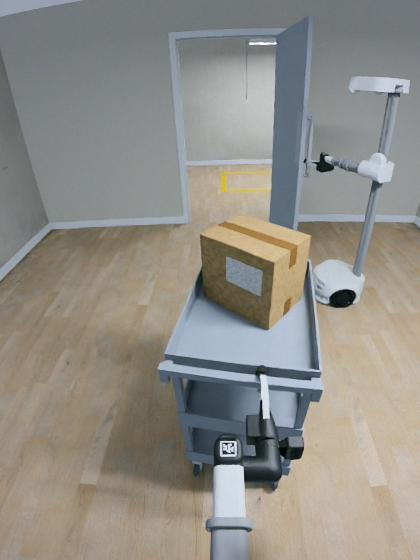

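>>> move(
  blocking=false,
  r1={"base": {"translate_m": 0.08, "strafe_m": -0.15}, "pace": "slow", "contact_limits": {"translate_m": 0.5}},
)

>>> wait(
  seconds=5,
)

Scene clock: 1479.40 s.
move: r1 moving
r1.base_odometry: x=-4.101 y=+2.636 heading=-0.194
r1.turned_by_wheels: +0.000
r1.turned_by_imu: +0.000
r1.base_tilt: forward=-1.6 right=+1.3
r1.lidar_m: 0.61 0.66 2.40 2.26 2.38 2.25 2.20 2.30 2.49 2.41 2.53 0.59
r1.base_status: translate_m moving; strafe_m moving
r1.joint_positions: lift_m=+0.692 arm_m=+0.205 wrist_yaw_rad=-0.001 wrist_pitch_rad=+0.009 wrist_roll_rad=+1.569 gripper_m=-0.029
r1.joint_status: not commanded
r1.measured_speeds: translate_m=+0.022 strafe_m=-0.042 rotate_rad=-0.001 lift_m=+0.000 arm_m=+0.000 wrist_yaw_rad=+0.000 wrist_pitch_rad=+0.000 wrist_roll_rad=+0.000
r1.motor_effort: lift_m=+17(17) arm_m=+5(5) wheel_0=+9(11) wheel_1=-3(5) wheel_2=-6(6)
r1.servo_current: wrist_yaw_rad=59(59) wrist_pitch_rad=59(59) wrist_roll_rad=46(59) gripper_m=52(59)
r1.contact_limits: translate_m 0.5
r1.hand_pose: x=+0.6641 y=-0.0876 z=+0.8678 quat_wxyz=(+0.708, +0.706, +0.003, -0.003) (m; r1's base frame)
r1.wrist_depth_mm: - - - - 208 215 218 / - - - - 212 788 - / - - 559 156 216 - - / - 469 455 160 221 - - / - 492 484 163 226 - - / - - 525 189 182 - - / - - 178 144 237 - -
r2: as last shown
r2.turned_by_imu: +0.000
r2.lidar_m: 0.54 2.01 3.21 1.20 1.03 4.33 2.28 1.62 1.53 1.59 1.54 1.45
r2.motor_effort: lift_m=+21(21) arm_m=-9(10) wheel_0=-3(4) wheel_1=-9(9) wheel_2=+21(21)
r2.servo_current: wrist_yaw_rad=46(65) wrist_pitch_rad=39(46) wrist_roll_rad=33(59) gripper_m=104(111)
r2.contact_limits: arm_m 0.2; translate_m 0.9
r2.wrist_depth_mm: 151 168 220 163 - - - / 152 169 223 164 - - - / 158 175 224 166 - - - / 155 170 234 166 - - - / 157 176 234 168 - - - / 154 169 186 167 176 - - / 161 152 213 - - - -
pictures: none

Scene clock: 1481.87 s.
earlier move: r1 done
r1.base_odometry: x=-4.055 y=+2.486 heading=-0.194
r1.turned_by_wheels: +0.000
r1.turned_by_imu: +0.000
r1.base_tilt: forward=-1.6 right=+1.3
r1.lidar_m: 0.60 0.59 2.55 2.41 2.55 2.35 2.26 2.39 2.36 2.29 2.39 0.62
r1.base_status: done
r1.joint_positions: lift_m=+0.692 arm_m=+0.205 wrist_yaw_rad=+0.001 wrist_pitch_rad=+0.009 wrist_roll_rad=+1.569 gripper_m=-0.029
r1.joint_status: not commanded
r1.measured_speeds: all 0
r1.motor_effort: lift_m=+17(17) arm_m=+4(5) wheel_0=+7(13) wheel_1=-3(6) wheel_2=+1(7)
r1.servo_current: wrist_yaw_rad=52(72) wrist_pitch_rad=59(65) wrist_roll_rad=46(65) gripper_m=59(59)
r1.contact_limits: translate_m 0.5
r1.hand_pose: x=+0.6643 y=-0.0872 z=+0.8677 quat_wxyz=(+0.708, +0.706, +0.004, -0.003) (m; r1's base frame)
r1.wrist_depth_mm: - - - - - 1336 1078 / - - - - 229 1464 484 / - - - 168 229 831 - / - - 525 167 230 - - / - 459 462 168 230 - - / - 517 480 189 182 - - / - - 179 144 232 - -
r2.base_odometry: x=-2.205 y=-2.100 heading=-1.332
r2.turned_by_wheels: +0.000
r2.turned_by_imu: +0.000
r2.base_tilt: forward=-0.5 right=+0.1
r2.lidar_m: 0.54 2.04 3.20 1.11 0.92 2.05 2.27 1.62 1.52 1.57 1.55 1.43
r2.base_status: not commanded
r2.joint_positions: lift_m=+0.780 arm_m=+0.165 wrist_yaw_rad=+0.007 wrist_pitch_rad=+0.002 wrist_roll_rad=+0.000 gripper_m=-0.029
r2.joint_status: not commanded
r2.measured_speeds: all 0
r2.motor_effort: lift_m=+21(21) arm_m=-9(10) wheel_0=-4(4) wheel_1=-9(9) wheel_2=+21(21)
r2.servo_current: wrist_yaw_rad=59(72) wrist_pitch_rad=33(46) wrist_roll_rad=46(59) gripper_m=104(111)
r2.contact_limits: arm_m 0.2; translate_m 0.9
r2.hand_pose: x=+0.6253 y=-0.0853 z=+0.9575 quat_wxyz=(+1.000, +0.000, +0.001, +0.004) (m; r2's base frame)
r2.wrist_depth_mm: 151 168 222 163 - - - / 152 169 223 164 - - - / 158 176 223 166 - - - / 156 169 233 166 - - - / 158 176 234 168 - - - / 154 169 185 167 176 - - / 162 152 213 - - - -
wait: 2.47 of 5 s (r1 has come to rest)
pictures: none

>>> move(
  blocking=false,
  r1={"joints": {"gripper_m": 0.09}},
)

>>> wait(
  seconds=2,
)

>>> move(
  blocking=false,
  r1={"base": {"translate_m": -0.008, "strafe_m": -0.07}, "pace": "slow", "contact_limits": {"translate_m": 0.2}},
)

>>> wait(
  seconds=3,
)

>>> move(
  blocking=false,
  r1={"joints": {"gripper_m": -0.03}},
)

>>> wait(
  seconds=2,
  cameras=["r1_wrist_camera", "r1_head_camera", "r2_head_left_camera"],
)

Scene clock: 1497.07 s.
move: r1 moving
r1.base_odometry: x=-4.055 y=+2.486 heading=-0.194
r1.turned_by_wheels: +0.000
r1.turned_by_imu: +0.000
r1.base_tilt: forward=-1.6 right=+1.2
r1.lidar_m: 0.57 0.59 2.53 2.40 2.54 2.33 2.28 2.39 2.38 2.28 2.34 0.63
r1.base_status: not commanded
r1.joint_positions: lift_m=+0.692 arm_m=+0.205 wrist_yaw_rad=+0.001 wrist_pitch_rad=+0.009 wrist_roll_rad=+1.569 gripper_m=-0.004
r1.joint_status: gripper_m moving
r1.measured_speeds: all 0
r1.motor_effort: lift_m=+17(17) arm_m=+4(4) wheel_0=+6(7) wheel_1=-3(3) wheel_2=+1(1)
r1.servo_current: wrist_yaw_rad=46(59) wrist_pitch_rad=52(65) wrist_roll_rad=46(65) gripper_m=78(78)
r1.contact_limits: translate_m 0.5
r1.hand_pose: x=+0.6643 y=-0.0872 z=+0.8677 quat_wxyz=(+0.708, +0.706, +0.004, -0.003) (m; r1's base frame)
r1.wrist_depth_mm: - - 1499 - 243 1366 1118 / - - - - 235 266 267 / - - - 174 236 1576 - / - - 539 174 236 - - / - 466 466 234 234 - - / - 521 480 189 186 - - / - - 161 154 236 - -
r2: as last shown
r2.base_tilt: forward=-0.6 right=+0.1
r2.lidar_m: 0.52 2.05 3.20 1.11 0.91 2.02 2.28 1.61 1.53 1.61 1.56 1.44
r2.motor_effort: lift_m=+21(21) arm_m=-9(9) wheel_0=-3(4) wheel_1=-9(9) wheel_2=+21(21)
r2.servo_current: wrist_yaw_rad=59(59) wrist_pitch_rad=46(46) wrist_roll_rad=59(59) gripper_m=111(111)
r2.contact_limits: arm_m 0.2; translate_m 0.9
r2.wrist_depth_mm: 151 167 221 163 - - - / 152 169 223 165 - - - / 158 176 223 166 - - - / 156 170 234 166 - - - / 158 175 234 168 - - - / 155 169 185 167 176 - - / 162 153 213 - - - -
pictures: none

Scene clock: 1498.47 s.
earlier move: r1 done
r1.base_odometry: x=-4.055 y=+2.486 heading=-0.194
r1.turned_by_wheels: +0.000
r1.turned_by_imu: +0.000
r1.base_tilt: forward=-1.6 right=+1.3
r1.lidar_m: 0.59 0.59 2.54 2.41 2.54 2.36 2.26 2.39 2.39 2.29 2.37 0.62
r1.base_status: not commanded
r1.joint_positions: lift_m=+0.692 arm_m=+0.205 wrist_yaw_rad=+0.001 wrist_pitch_rad=+0.005 wrist_roll_rad=+1.569 gripper_m=+0.090
r1.joint_status: all done
r1.measured_speeds: all 0
r1.motor_effort: lift_m=+17(17) arm_m=+4(4) wheel_0=+5(7) wheel_1=-2(3) wheel_2=+1(1)
r1.servo_current: wrist_yaw_rad=59(72) wrist_pitch_rad=46(65) wrist_roll_rad=46(65) gripper_m=39(98)
r1.contact_limits: translate_m 0.5
r1.hand_pose: x=+0.6643 y=-0.0872 z=+0.8690 quat_wxyz=(+0.708, +0.706, +0.002, -0.001) (m; r1's base frame)
r1.wrist_depth_mm: - - 1537 194 - 1397 1138 / - - - - 249 257 258 / - - - - 246 1661 - / - - 580 525 246 - - / - 504 473 466 245 - - / - - 215 182 197 - - / - - 554 143 240 - -
r2.base_odometry: x=-2.205 y=-2.100 heading=-1.332
r2.turned_by_wheels: +0.000
r2.turned_by_imu: +0.000
r2.base_tilt: forward=-0.6 right=+0.1
r2.lidar_m: 0.51 2.06 3.21 1.06 0.91 2.04 2.31 1.63 1.53 1.57 1.57 1.40
r2.base_status: not commanded
r2.joint_positions: lift_m=+0.780 arm_m=+0.165 wrist_yaw_rad=+0.007 wrist_pitch_rad=+0.002 wrist_roll_rad=+0.000 gripper_m=-0.029
r2.joint_status: not commanded
r2.measured_speeds: all 0
r2.motor_effort: lift_m=+21(21) arm_m=-9(10) wheel_0=-4(4) wheel_1=-9(9) wheel_2=+21(21)
r2.servo_current: wrist_yaw_rad=65(65) wrist_pitch_rad=39(46) wrist_roll_rad=46(59) gripper_m=111(111)
r2.contact_limits: arm_m 0.2; translate_m 0.9
r2.hand_pose: x=+0.6253 y=-0.0853 z=+0.9575 quat_wxyz=(+1.000, +0.000, +0.001, +0.004) (m; r2's base frame)
r2.wrist_depth_mm: 151 168 222 163 - - - / 152 169 224 164 - - - / 158 176 224 166 - - - / 156 170 233 166 - - - / 158 176 235 168 - - - / 155 169 185 168 176 - - / 162 152 213 - - - -
wait: 1.40 of 2 s (r1 has come to rest)
pictures: none

Scene clock: 1498.97 s.
move: r1 moving
r1.base_odometry: x=-4.059 y=+2.473 heading=-0.194
r1.turned_by_wheels: +0.000
r1.turned_by_imu: +0.000
r1.base_tilt: forward=-1.6 right=+1.3
r1.lidar_m: 0.61 0.63 2.54 2.44 2.58 2.36 2.27 2.36 2.37 2.24 2.34 0.63
r1.base_status: translate_m moving; strafe_m moving
r1.joint_positions: lift_m=+0.692 arm_m=+0.205 wrist_yaw_rad=+0.001 wrist_pitch_rad=+0.005 wrist_roll_rad=+1.569 gripper_m=+0.090
r1.joint_status: not commanded
r1.measured_speeds: translate_m=-0.006 strafe_m=-0.052 rotate_rad=+0.001 lift_m=+0.000 arm_m=+0.000 wrist_yaw_rad=+0.000 wrist_pitch_rad=+0.000 wrist_roll_rad=+0.000
r1.motor_effort: lift_m=+17(17) arm_m=+5(5) wheel_0=+8(10) wheel_1=-5(8) wheel_2=+4(4)
r1.servo_current: wrist_yaw_rad=39(72) wrist_pitch_rad=46(52) wrist_roll_rad=52(65) gripper_m=39(46)
r1.contact_limits: translate_m 0.2
r1.hand_pose: x=+0.6643 y=-0.0872 z=+0.8690 quat_wxyz=(+0.708, +0.706, +0.002, -0.001) (m; r1's base frame)
r1.wrist_depth_mm: - - 1576 - - 1397 1205 / - - - - 249 257 258 / - - - - 248 1756 - / - - 603 539 247 - - / - 525 473 455 245 - - / - - 215 183 197 - - / - - 544 143 243 - -
r2: as last shown
r2.lidar_m: 0.51 2.04 3.22 1.06 0.92 1.99 2.26 1.62 1.51 1.59 1.57 1.39
r2.motor_effort: lift_m=+21(21) arm_m=-9(10) wheel_0=-3(4) wheel_1=-9(9) wheel_2=+21(21)
r2.servo_current: wrist_yaw_rad=52(65) wrist_pitch_rad=46(46) wrist_roll_rad=46(59) gripper_m=111(111)
r2.contact_limits: arm_m 0.2; translate_m 0.9
r2.wrist_depth_mm: 151 168 222 163 - - - / 152 169 223 164 - - - / 158 175 223 166 - - - / 155 170 234 166 - - - / 158 176 233 168 - - - / 154 169 185 167 176 - - / 162 152 213 - - - -
pictures: none

Scene clock: 1500.37 s.
earlier move: r1 done
r1.base_odometry: x=-4.077 y=+2.419 heading=-0.194
r1.turned_by_wheels: +0.000
r1.turned_by_imu: -0.001
r1.base_tilt: forward=-1.6 right=+1.3
r1.lidar_m: 0.59 0.63 2.63 2.48 2.58 2.34 2.26 2.40 2.29 2.20 2.29 0.64
r1.base_status: done
r1.joint_positions: lift_m=+0.692 arm_m=+0.205 wrist_yaw_rad=+0.001 wrist_pitch_rad=+0.005 wrist_roll_rad=+1.569 gripper_m=+0.090
r1.joint_status: not commanded
r1.measured_speeds: all 0
r1.motor_effort: lift_m=+17(17) arm_m=+4(5) wheel_0=+3(10) wheel_1=-3(8) wheel_2=+2(5)
r1.servo_current: wrist_yaw_rad=46(72) wrist_pitch_rad=46(52) wrist_roll_rad=39(72) gripper_m=46(46)
r1.contact_limits: translate_m 0.2
r1.hand_pose: x=+0.6643 y=-0.0872 z=+0.8690 quat_wxyz=(+0.708, +0.706, +0.002, -0.001) (m; r1's base frame)
r1.wrist_depth_mm: - - - - - 1499 1205 / - - - - - 1464 1229 / - - - - - 1618 1182 / - - - - 254 262 - / - - 569 521 251 - - / - - 214 466 195 - - / - 521 508 143 250 - -
r2.base_odometry: x=-2.205 y=-2.100 heading=-1.332
r2.turned_by_wheels: +0.000
r2.turned_by_imu: +0.000
r2.base_tilt: forward=-0.6 right=+0.1
r2.lidar_m: 0.53 2.08 3.21 1.10 0.91 1.97 2.29 1.59 1.53 1.57 1.57 1.41
r2.base_status: not commanded
r2.joint_positions: lift_m=+0.780 arm_m=+0.165 wrist_yaw_rad=+0.007 wrist_pitch_rad=+0.002 wrist_roll_rad=+0.000 gripper_m=-0.029
r2.joint_status: not commanded
r2.measured_speeds: all 0
r2.motor_effort: lift_m=+21(21) arm_m=-9(10) wheel_0=-3(4) wheel_1=-9(9) wheel_2=+20(21)
r2.servo_current: wrist_yaw_rad=46(72) wrist_pitch_rad=33(46) wrist_roll_rad=39(59) gripper_m=104(111)
r2.contact_limits: arm_m 0.2; translate_m 0.9
r2.hand_pose: x=+0.6253 y=-0.0853 z=+0.9575 quat_wxyz=(+1.000, +0.000, +0.001, +0.004) (m; r2's base frame)
r2.wrist_depth_mm: 152 168 222 163 - - - / 152 169 223 165 - - - / 158 175 224 166 - - - / 155 170 234 165 - - - / 158 176 233 168 - - - / 155 169 185 167 176 - - / 162 152 213 - - - -
wait: 1.40 of 3 s (r1 has come to rest)
pictures: none

Scene clock: 1500.87 s.
move: r1 moving
r1.base_odometry: x=-4.077 y=+2.419 heading=-0.194
r1.turned_by_wheels: +0.000
r1.turned_by_imu: +0.000
r1.base_tilt: forward=-1.6 right=+1.3
r1.lidar_m: 0.61 0.64 2.60 2.49 2.60 2.36 2.25 2.38 2.31 2.21 2.29 0.64
r1.base_status: not commanded
r1.joint_positions: lift_m=+0.692 arm_m=+0.205 wrist_yaw_rad=+0.001 wrist_pitch_rad=+0.005 wrist_roll_rad=+1.569 gripper_m=+0.073
r1.joint_status: gripper_m moving
r1.measured_speeds: all 0
r1.motor_effort: lift_m=+17(17) arm_m=+4(4) wheel_0=+2(3) wheel_1=-3(3) wheel_2=+2(2)
r1.servo_current: wrist_yaw_rad=65(65) wrist_pitch_rad=46(52) wrist_roll_rad=46(65) gripper_m=98(98)
r1.contact_limits: translate_m 0.2
r1.hand_pose: x=+0.6643 y=-0.0872 z=+0.8690 quat_wxyz=(+0.708, +0.706, +0.002, -0.001) (m; r1's base frame)
r1.wrist_depth_mm: - - - - - 1499 1205 / - - - - - 1464 1229 / - - - - - 1618 1229 / - - - - 254 263 - / - - 569 521 252 - - / - - 197 469 187 - - / - 521 508 142 250 - -
r2: as last shown
r2.lidar_m: 0.51 2.03 3.20 1.10 0.91 1.96 2.28 1.65 1.53 1.57 1.58 1.41
r2.motor_effort: lift_m=+21(21) arm_m=-9(9) wheel_0=-3(4) wheel_1=-9(9) wheel_2=+21(21)
r2.servo_current: wrist_yaw_rad=52(59) wrist_pitch_rad=33(46) wrist_roll_rad=46(52) gripper_m=104(111)
r2.contact_limits: arm_m 0.2; translate_m 0.9
r2.wrist_depth_mm: 151 168 222 163 - - - / 152 168 224 165 - - - / 158 175 224 166 - - - / 155 170 234 166 - - - / 158 176 234 168 - - - / 154 169 185 167 176 - - / 162 152 213 - - - -
pictures: none

Scene clock: 1502.27 s.
earlier move: r1 done
r1.base_odometry: x=-4.077 y=+2.419 heading=-0.194
r1.turned_by_wheels: +0.000
r1.turned_by_imu: +0.000
r1.base_tilt: forward=-1.6 right=+1.3
r1.lidar_m: 0.61 0.63 2.60 2.45 2.59 2.32 2.26 2.37 2.30 2.20 2.29 0.61
r1.base_status: not commanded
r1.joint_positions: lift_m=+0.692 arm_m=+0.205 wrist_yaw_rad=+0.001 wrist_pitch_rad=+0.007 wrist_roll_rad=+1.569 gripper_m=-0.029
r1.joint_status: all done
r1.measured_speeds: all 0
r1.motor_effort: lift_m=+17(17) arm_m=+4(5) wheel_0=+2(4) wheel_1=-3(3) wheel_2=+1(2)
r1.servo_current: wrist_yaw_rad=39(72) wrist_pitch_rad=52(52) wrist_roll_rad=52(65) gripper_m=78(182)
r1.contact_limits: translate_m 0.2
r1.hand_pose: x=+0.6643 y=-0.0872 z=+0.8684 quat_wxyz=(+0.708, +0.706, +0.003, -0.002) (m; r1's base frame)
r1.wrist_depth_mm: - - 1499 - - 1366 1182 / - - - - - 1499 1182 / - - - - - 1537 1138 / - - - 240 241 249 - / - - 530 180 242 - - / - 473 206 193 181 - - / - 154 521 127 242 - -
r2.base_odometry: x=-2.205 y=-2.100 heading=-1.332
r2.turned_by_wheels: +0.000
r2.turned_by_imu: +0.000
r2.base_tilt: forward=-0.5 right=+0.1
r2.lidar_m: 0.54 2.02 3.20 1.09 0.91 1.94 2.31 1.59 1.52 1.60 1.55 1.43
r2.base_status: not commanded
r2.joint_positions: lift_m=+0.780 arm_m=+0.165 wrist_yaw_rad=+0.007 wrist_pitch_rad=+0.002 wrist_roll_rad=+0.000 gripper_m=-0.029
r2.joint_status: not commanded
r2.measured_speeds: all 0
r2.motor_effort: lift_m=+21(21) arm_m=-9(10) wheel_0=-3(4) wheel_1=-8(9) wheel_2=+20(21)
r2.servo_current: wrist_yaw_rad=59(65) wrist_pitch_rad=39(46) wrist_roll_rad=39(59) gripper_m=104(111)
r2.contact_limits: arm_m 0.2; translate_m 0.9
r2.hand_pose: x=+0.6253 y=-0.0853 z=+0.9575 quat_wxyz=(+1.000, +0.000, +0.001, +0.004) (m; r2's base frame)
r2.wrist_depth_mm: 151 168 223 163 - - - / 152 169 223 165 - - - / 158 176 223 166 - - - / 156 170 233 166 - - - / 157 176 235 169 - - - / 155 169 186 167 176 - - / 161 152 213 - - - -
wait: 1.40 of 2 s (r1 has come to rest)
pictures: r1_head_camera, r1_wrist_camera, r2_head_left_camera
Images, in order (width x height): r1_head_camera 420x560, r1_wrist_camera 616x392, r2_head_left_camera 420x672.

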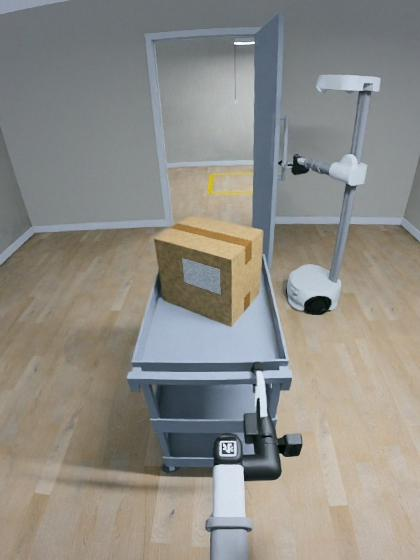

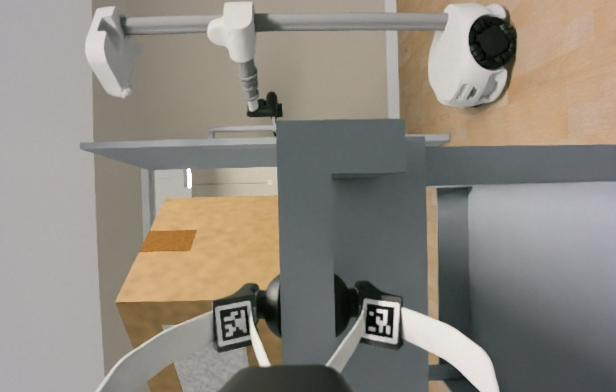

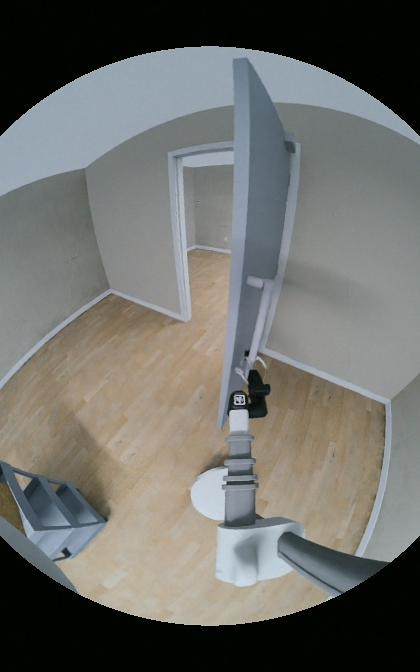

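>>> move(
  blocking=false,
  r1={"base": {"translate_m": 0.3, "strafe_m": -0.03}, "pace": "slow", "contact_limits": {"translate_m": 0.5}},
)

>>> wait(
  seconds=5,
)

Scene clock: 1513.50 s.
move: r1 moving
r1.base_odometry: x=-4.065 y=+2.415 heading=-0.194
r1.turned_by_wheels: +0.000
r1.turned_by_imu: +0.000
r1.base_tilt: forward=-1.6 right=+1.3
r1.lidar_m: 0.58 0.63 2.62 2.47 2.61 2.36 2.26 2.40 2.30 2.20 2.29 0.63
r1.base_status: translate_m moving; strafe_m moving
r1.joint_positions: lift_m=+0.692 arm_m=+0.205 wrist_yaw_rad=+0.001 wrist_pitch_rad=+0.007 wrist_roll_rad=+1.569 gripper_m=-0.029
r1.joint_status: not commanded
r1.measured_speeds: translate_m=+0.048 strafe_m=-0.005 rotate_rad=+0.000 lift_m=+0.000 arm_m=+0.000 wrist_yaw_rad=+0.000 wrist_pitch_rad=+0.000 wrist_roll_rad=+0.000
r1.motor_effort: lift_m=+17(17) arm_m=+4(4) wheel_0=+9(9) wheel_1=+6(6) wheel_2=-7(7)
r1.servo_current: wrist_yaw_rad=52(52) wrist_pitch_rad=46(59) wrist_roll_rad=39(52) gripper_m=65(85)
r1.contact_limits: translate_m 0.5
r1.hand_pose: x=+0.6643 y=-0.0872 z=+0.8684 quat_wxyz=(+0.708, +0.706, +0.003, -0.002) (m; r1's base frame)
r1.wrist_depth_mm: - - 1537 - - 1464 1205 / - - - - - 1499 1182 / - - - - - 1499 1160 / - - - 239 240 248 - / - - 539 177 238 - - / - 466 210 177 181 - - / - 473 484 129 237 - -
r2: as last shown
r2.base_tilt: forward=-0.6 right=+0.1
r2.lidar_m: 0.54 2.04 3.21 1.12 0.91 1.97 2.28 1.63 1.53 1.59 1.56 1.44
r2.motor_effort: lift_m=+21(21) arm_m=-9(9) wheel_0=-3(4) wheel_1=-8(9) wheel_2=+20(21)
r2.servo_current: wrist_yaw_rad=52(65) wrist_pitch_rad=39(52) wrist_roll_rad=59(65) gripper_m=104(111)
r2.contact_limits: arm_m 0.2; translate_m 0.9
r2.wrist_depth_mm: 151 168 222 163 - - - / 152 169 223 165 - - - / 158 175 224 166 - - - / 155 170 233 166 - - - / 157 176 234 168 - - - / 154 169 186 167 176 - - / 162 152 213 - - - -
pictures: none

Scene clock: 1517.30 s.
earlier move: r1 done
r1.base_odometry: x=-3.788 y=+2.331 heading=-0.194
r1.turned_by_wheels: +0.000
r1.turned_by_imu: -0.002
r1.base_tilt: forward=-1.6 right=+1.3
r1.lidar_m: 0.58 0.61 2.63 2.53 2.62 2.67 2.57 2.68 2.26 2.15 2.27 0.63
r1.base_status: done
r1.joint_positions: lift_m=+0.692 arm_m=+0.205 wrist_yaw_rad=-0.005 wrist_pitch_rad=+0.009 wrist_roll_rad=+1.569 gripper_m=-0.029
r1.joint_status: not commanded
r1.measured_speeds: all 0
r1.motor_effort: lift_m=+17(17) arm_m=+4(4) wheel_0=+2(9) wheel_1=+2(6) wheel_2=-4(13)
r1.servo_current: wrist_yaw_rad=59(72) wrist_pitch_rad=52(65) wrist_roll_rad=39(72) gripper_m=59(85)
r1.contact_limits: translate_m 0.5
r1.hand_pose: x=+0.6639 y=-0.0887 z=+0.8677 quat_wxyz=(+0.708, +0.706, +0.002, -0.005) (m; r1's base frame)
r1.wrist_depth_mm: - 1308 1229 - - 1205 1138 / - - - - - 1255 1205 / - - - 170 - 1397 1138 / - - - 170 231 240 - / - - 535 229 230 - - / - 462 445 189 182 - - / - 473 182 144 229 - -
r2.base_odometry: x=-2.205 y=-2.100 heading=-1.332
r2.turned_by_wheels: +0.000
r2.turned_by_imu: +0.001
r2.base_tilt: forward=-0.6 right=+0.1
r2.lidar_m: 0.52 2.04 3.21 0.70 0.66 1.72 2.30 1.63 1.52 1.59 1.57 1.42
r2.base_status: not commanded
r2.joint_positions: lift_m=+0.780 arm_m=+0.165 wrist_yaw_rad=+0.007 wrist_pitch_rad=+0.002 wrist_roll_rad=+0.000 gripper_m=-0.029
r2.joint_status: not commanded
r2.measured_speeds: all 0
r2.motor_effort: lift_m=+21(21) arm_m=-9(10) wheel_0=-3(4) wheel_1=-9(9) wheel_2=+20(21)
r2.servo_current: wrist_yaw_rad=65(65) wrist_pitch_rad=46(52) wrist_roll_rad=46(65) gripper_m=104(117)
r2.contact_limits: arm_m 0.2; translate_m 0.9
r2.hand_pose: x=+0.6253 y=-0.0853 z=+0.9575 quat_wxyz=(+1.000, +0.000, +0.001, +0.004) (m; r2's base frame)
r2.wrist_depth_mm: 151 168 222 163 - - - / 152 169 224 165 - - - / 158 175 223 166 - - - / 156 170 234 166 - - - / 157 175 235 168 - - - / 155 169 186 167 176 - - / 162 152 213 - - - -
wait: 3.80 of 5 s (r1 has come to rest)
pictures: none

>>> move(
  blocking=false,
  r1={"base": {"translate_m": 0.26, "strafe_m": -0.065}, "pace": "slow", "contact_limits": {"translate_m": 0.5}},
)

>>> wait(
  seconds=5,
)

Scene clock: 1550.30 s.
move: r1 moving
r1.base_odometry: x=-3.777 y=+2.326 heading=-0.194
r1.turned_by_wheels: +0.000
r1.turned_by_imu: +0.000
r1.base_tilt: forward=-1.6 right=+1.3
r1.lidar_m: 0.57 0.62 2.63 2.54 2.61 2.66 2.55 2.72 2.27 2.17 2.27 0.64
r1.base_status: translate_m moving; strafe_m moving
r1.joint_positions: lift_m=+0.692 arm_m=+0.205 wrist_yaw_rad=-0.005 wrist_pitch_rad=+0.009 wrist_roll_rad=+1.569 gripper_m=-0.029
r1.joint_status: not commanded
r1.measured_speeds: translate_m=+0.048 strafe_m=-0.012 rotate_rad=-0.001 lift_m=+0.000 arm_m=+0.000 wrist_yaw_rad=+0.000 wrist_pitch_rad=+0.000 wrist_roll_rad=+0.000
r1.motor_effort: lift_m=+17(17) arm_m=+4(4) wheel_0=+2(6) wheel_1=+5(6) wheel_2=-9(10)
r1.servo_current: wrist_yaw_rad=52(59) wrist_pitch_rad=52(59) wrist_roll_rad=46(59) gripper_m=59(65)
r1.contact_limits: translate_m 0.5
r1.hand_pose: x=+0.6639 y=-0.0887 z=+0.8677 quat_wxyz=(+0.708, +0.706, +0.002, -0.005) (m; r1's base frame)
r1.wrist_depth_mm: - 1281 1205 - - 1255 1160 / - - - - - 1255 1160 / - - - 170 - 1397 1138 / - - - 169 232 242 - / - - 530 229 231 - - / - 459 442 189 183 - - / - 473 182 144 230 - -
r2: as last shown
r2.turned_by_imu: +0.000
r2.lidar_m: 0.55 2.04 3.19 0.64 0.64 1.69 2.28 1.60 1.53 1.62 1.58 1.46
r2.motor_effort: lift_m=+21(21) arm_m=-9(10) wheel_0=-4(4) wheel_1=-9(9) wheel_2=+20(21)
r2.servo_current: wrist_yaw_rad=46(65) wrist_pitch_rad=39(46) wrist_roll_rad=39(52) gripper_m=111(111)
r2.contact_limits: arm_m 0.2; translate_m 0.9
r2.wrist_depth_mm: 151 168 222 163 - - - / 152 168 223 165 - - - / 158 175 223 165 - - - / 155 170 233 166 - - - / 157 176 235 168 - - - / 155 169 185 167 176 - - / 162 152 213 - - - -
pictures: none

Scene clock: 1553.73 s.
earlier move: r1 done
r1.base_odometry: x=-3.546 y=+2.218 heading=-0.194
r1.turned_by_wheels: +0.001
r1.turned_by_imu: +0.000
r1.base_tilt: forward=-1.6 right=+1.3
r1.lidar_m: 0.57 0.61 2.68 2.60 2.73 2.94 2.80 2.97 2.21 2.11 2.19 0.64
r1.base_status: done
r1.joint_positions: lift_m=+0.692 arm_m=+0.205 wrist_yaw_rad=-0.001 wrist_pitch_rad=+0.009 wrist_roll_rad=+1.569 gripper_m=-0.029
r1.joint_status: not commanded
r1.measured_speeds: all 0
r1.motor_effort: lift_m=+17(17) arm_m=+4(4) wheel_0=+6(9) wheel_1=+2(7) wheel_2=-1(10)
r1.servo_current: wrist_yaw_rad=46(72) wrist_pitch_rad=59(65) wrist_roll_rad=59(72) gripper_m=52(65)
r1.contact_limits: translate_m 0.5
r1.hand_pose: x=+0.6641 y=-0.0878 z=+0.8677 quat_wxyz=(+0.708, +0.706, +0.003, -0.004) (m; r1's base frame)
r1.wrist_depth_mm: - - - - - 1205 917 / - - - - - 1661 1008 / - - - 167 - 1366 1160 / - - 634 167 229 - - / - 554 512 168 229 - - / - 466 449 189 183 - - / - 539 182 145 230 - -
r2.base_odometry: x=-2.205 y=-2.100 heading=-1.332
r2.turned_by_wheels: +0.000
r2.turned_by_imu: +0.000
r2.base_tilt: forward=-0.6 right=+0.1
r2.lidar_m: 0.53 2.04 3.22 0.44 0.55 1.49 2.29 1.62 1.53 1.56 1.57 1.41
r2.base_status: not commanded
r2.joint_positions: lift_m=+0.780 arm_m=+0.165 wrist_yaw_rad=+0.007 wrist_pitch_rad=+0.002 wrist_roll_rad=+0.000 gripper_m=-0.029
r2.joint_status: not commanded
r2.measured_speeds: all 0
r2.motor_effort: lift_m=+21(21) arm_m=-9(10) wheel_0=-3(4) wheel_1=-9(9) wheel_2=+21(21)
r2.servo_current: wrist_yaw_rad=59(72) wrist_pitch_rad=46(52) wrist_roll_rad=52(59) gripper_m=111(117)
r2.contact_limits: arm_m 0.2; translate_m 0.9
r2.hand_pose: x=+0.6253 y=-0.0853 z=+0.9575 quat_wxyz=(+1.000, +0.000, +0.001, +0.004) (m; r2's base frame)
r2.wrist_depth_mm: 151 168 222 163 - - - / 152 169 223 165 - - - / 158 176 223 165 - - - / 155 170 233 166 - - - / 158 176 235 169 - - - / 155 169 185 167 176 - - / 161 152 213 - - - -
wait: 3.43 of 5 s (r1 has come to rest)
pictures: none

>>> wait(
  seconds=0,
  cameras=["r1_head_camera", "r2_head_left_camera", "r1_wrist_camera"],
)

Scene clock: 1563.23 s.
r1.base_odometry: x=-3.546 y=+2.218 heading=-0.194
r1.turned_by_wheels: +0.000
r1.turned_by_imu: +0.000
r1.base_tilt: forward=-1.6 right=+1.3
r1.lidar_m: 0.58 0.61 2.72 2.60 2.70 2.93 2.83 2.97 2.21 2.10 2.17 0.63
r1.base_status: done
r1.joint_positions: lift_m=+0.692 arm_m=+0.205 wrist_yaw_rad=-0.001 wrist_pitch_rad=+0.009 wrist_roll_rad=+1.569 gripper_m=-0.029
r1.joint_status: not commanded
r1.measured_speeds: all 0
r1.motor_effort: lift_m=+17(17) arm_m=+4(4) wheel_0=+6(9) wheel_1=+2(7) wheel_2=-2(10)
r1.servo_current: wrist_yaw_rad=52(72) wrist_pitch_rad=59(65) wrist_roll_rad=39(72) gripper_m=52(65)
r1.contact_limits: translate_m 0.5
r1.hand_pose: x=+0.6641 y=-0.0878 z=+0.8677 quat_wxyz=(+0.708, +0.706, +0.003, -0.004) (m; r1's base frame)
r1.wrist_depth_mm: - - - - - 1255 904 / - - - - - 1661 1008 / - - - 166 - 1397 1138 / - - 634 167 229 - - / - 554 517 168 230 - - / - 462 445 189 183 - - / - 539 182 144 231 - -
r2.base_odometry: x=-2.205 y=-2.100 heading=-1.332
r2.turned_by_wheels: +0.000
r2.turned_by_imu: +0.000
r2.base_tilt: forward=-0.6 right=+0.1
r2.lidar_m: 0.55 2.03 3.21 0.42 0.57 1.47 2.30 1.59 1.52 1.58 1.57 1.43
r2.base_status: not commanded
r2.joint_positions: lift_m=+0.780 arm_m=+0.165 wrist_yaw_rad=+0.007 wrist_pitch_rad=+0.002 wrist_roll_rad=+0.000 gripper_m=-0.029
r2.joint_status: not commanded
r2.measured_speeds: all 0
r2.motor_effort: lift_m=+21(21) arm_m=-9(10) wheel_0=-3(4) wheel_1=-9(9) wheel_2=+21(21)
r2.servo_current: wrist_yaw_rad=65(72) wrist_pitch_rad=39(52) wrist_roll_rad=52(59) gripper_m=104(117)
r2.contact_limits: arm_m 0.2; translate_m 0.9
r2.hand_pose: x=+0.6253 y=-0.0853 z=+0.9575 quat_wxyz=(+1.000, +0.000, +0.001, +0.004) (m; r2's base frame)
r2.wrist_depth_mm: 151 168 222 163 - - - / 152 169 223 165 - - - / 158 175 223 166 - - - / 156 170 234 166 - - - / 158 176 235 168 - - - / 155 169 186 168 176 - - / 161 152 214 - - - -
pictures: r1_head_camera, r1_wrist_camera, r2_head_left_camera
Images, in order (width x height): r1_head_camera 420x560, r1_wrist_camera 616x392, r2_head_left_camera 420x672.

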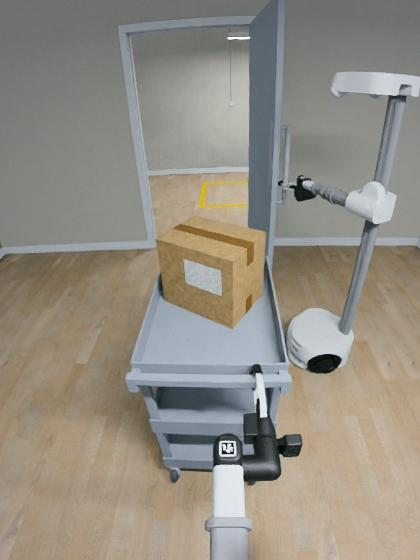

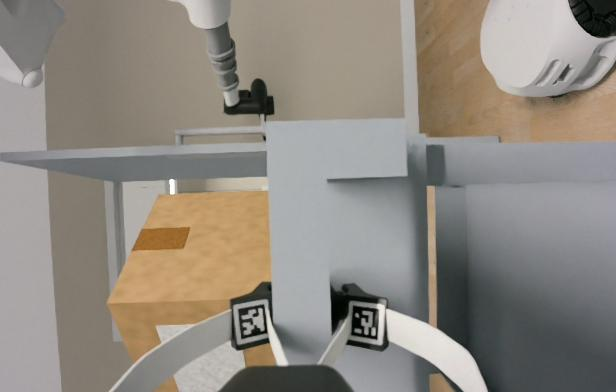

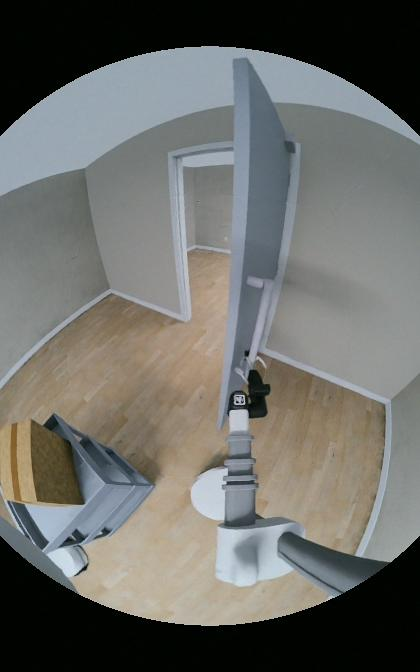

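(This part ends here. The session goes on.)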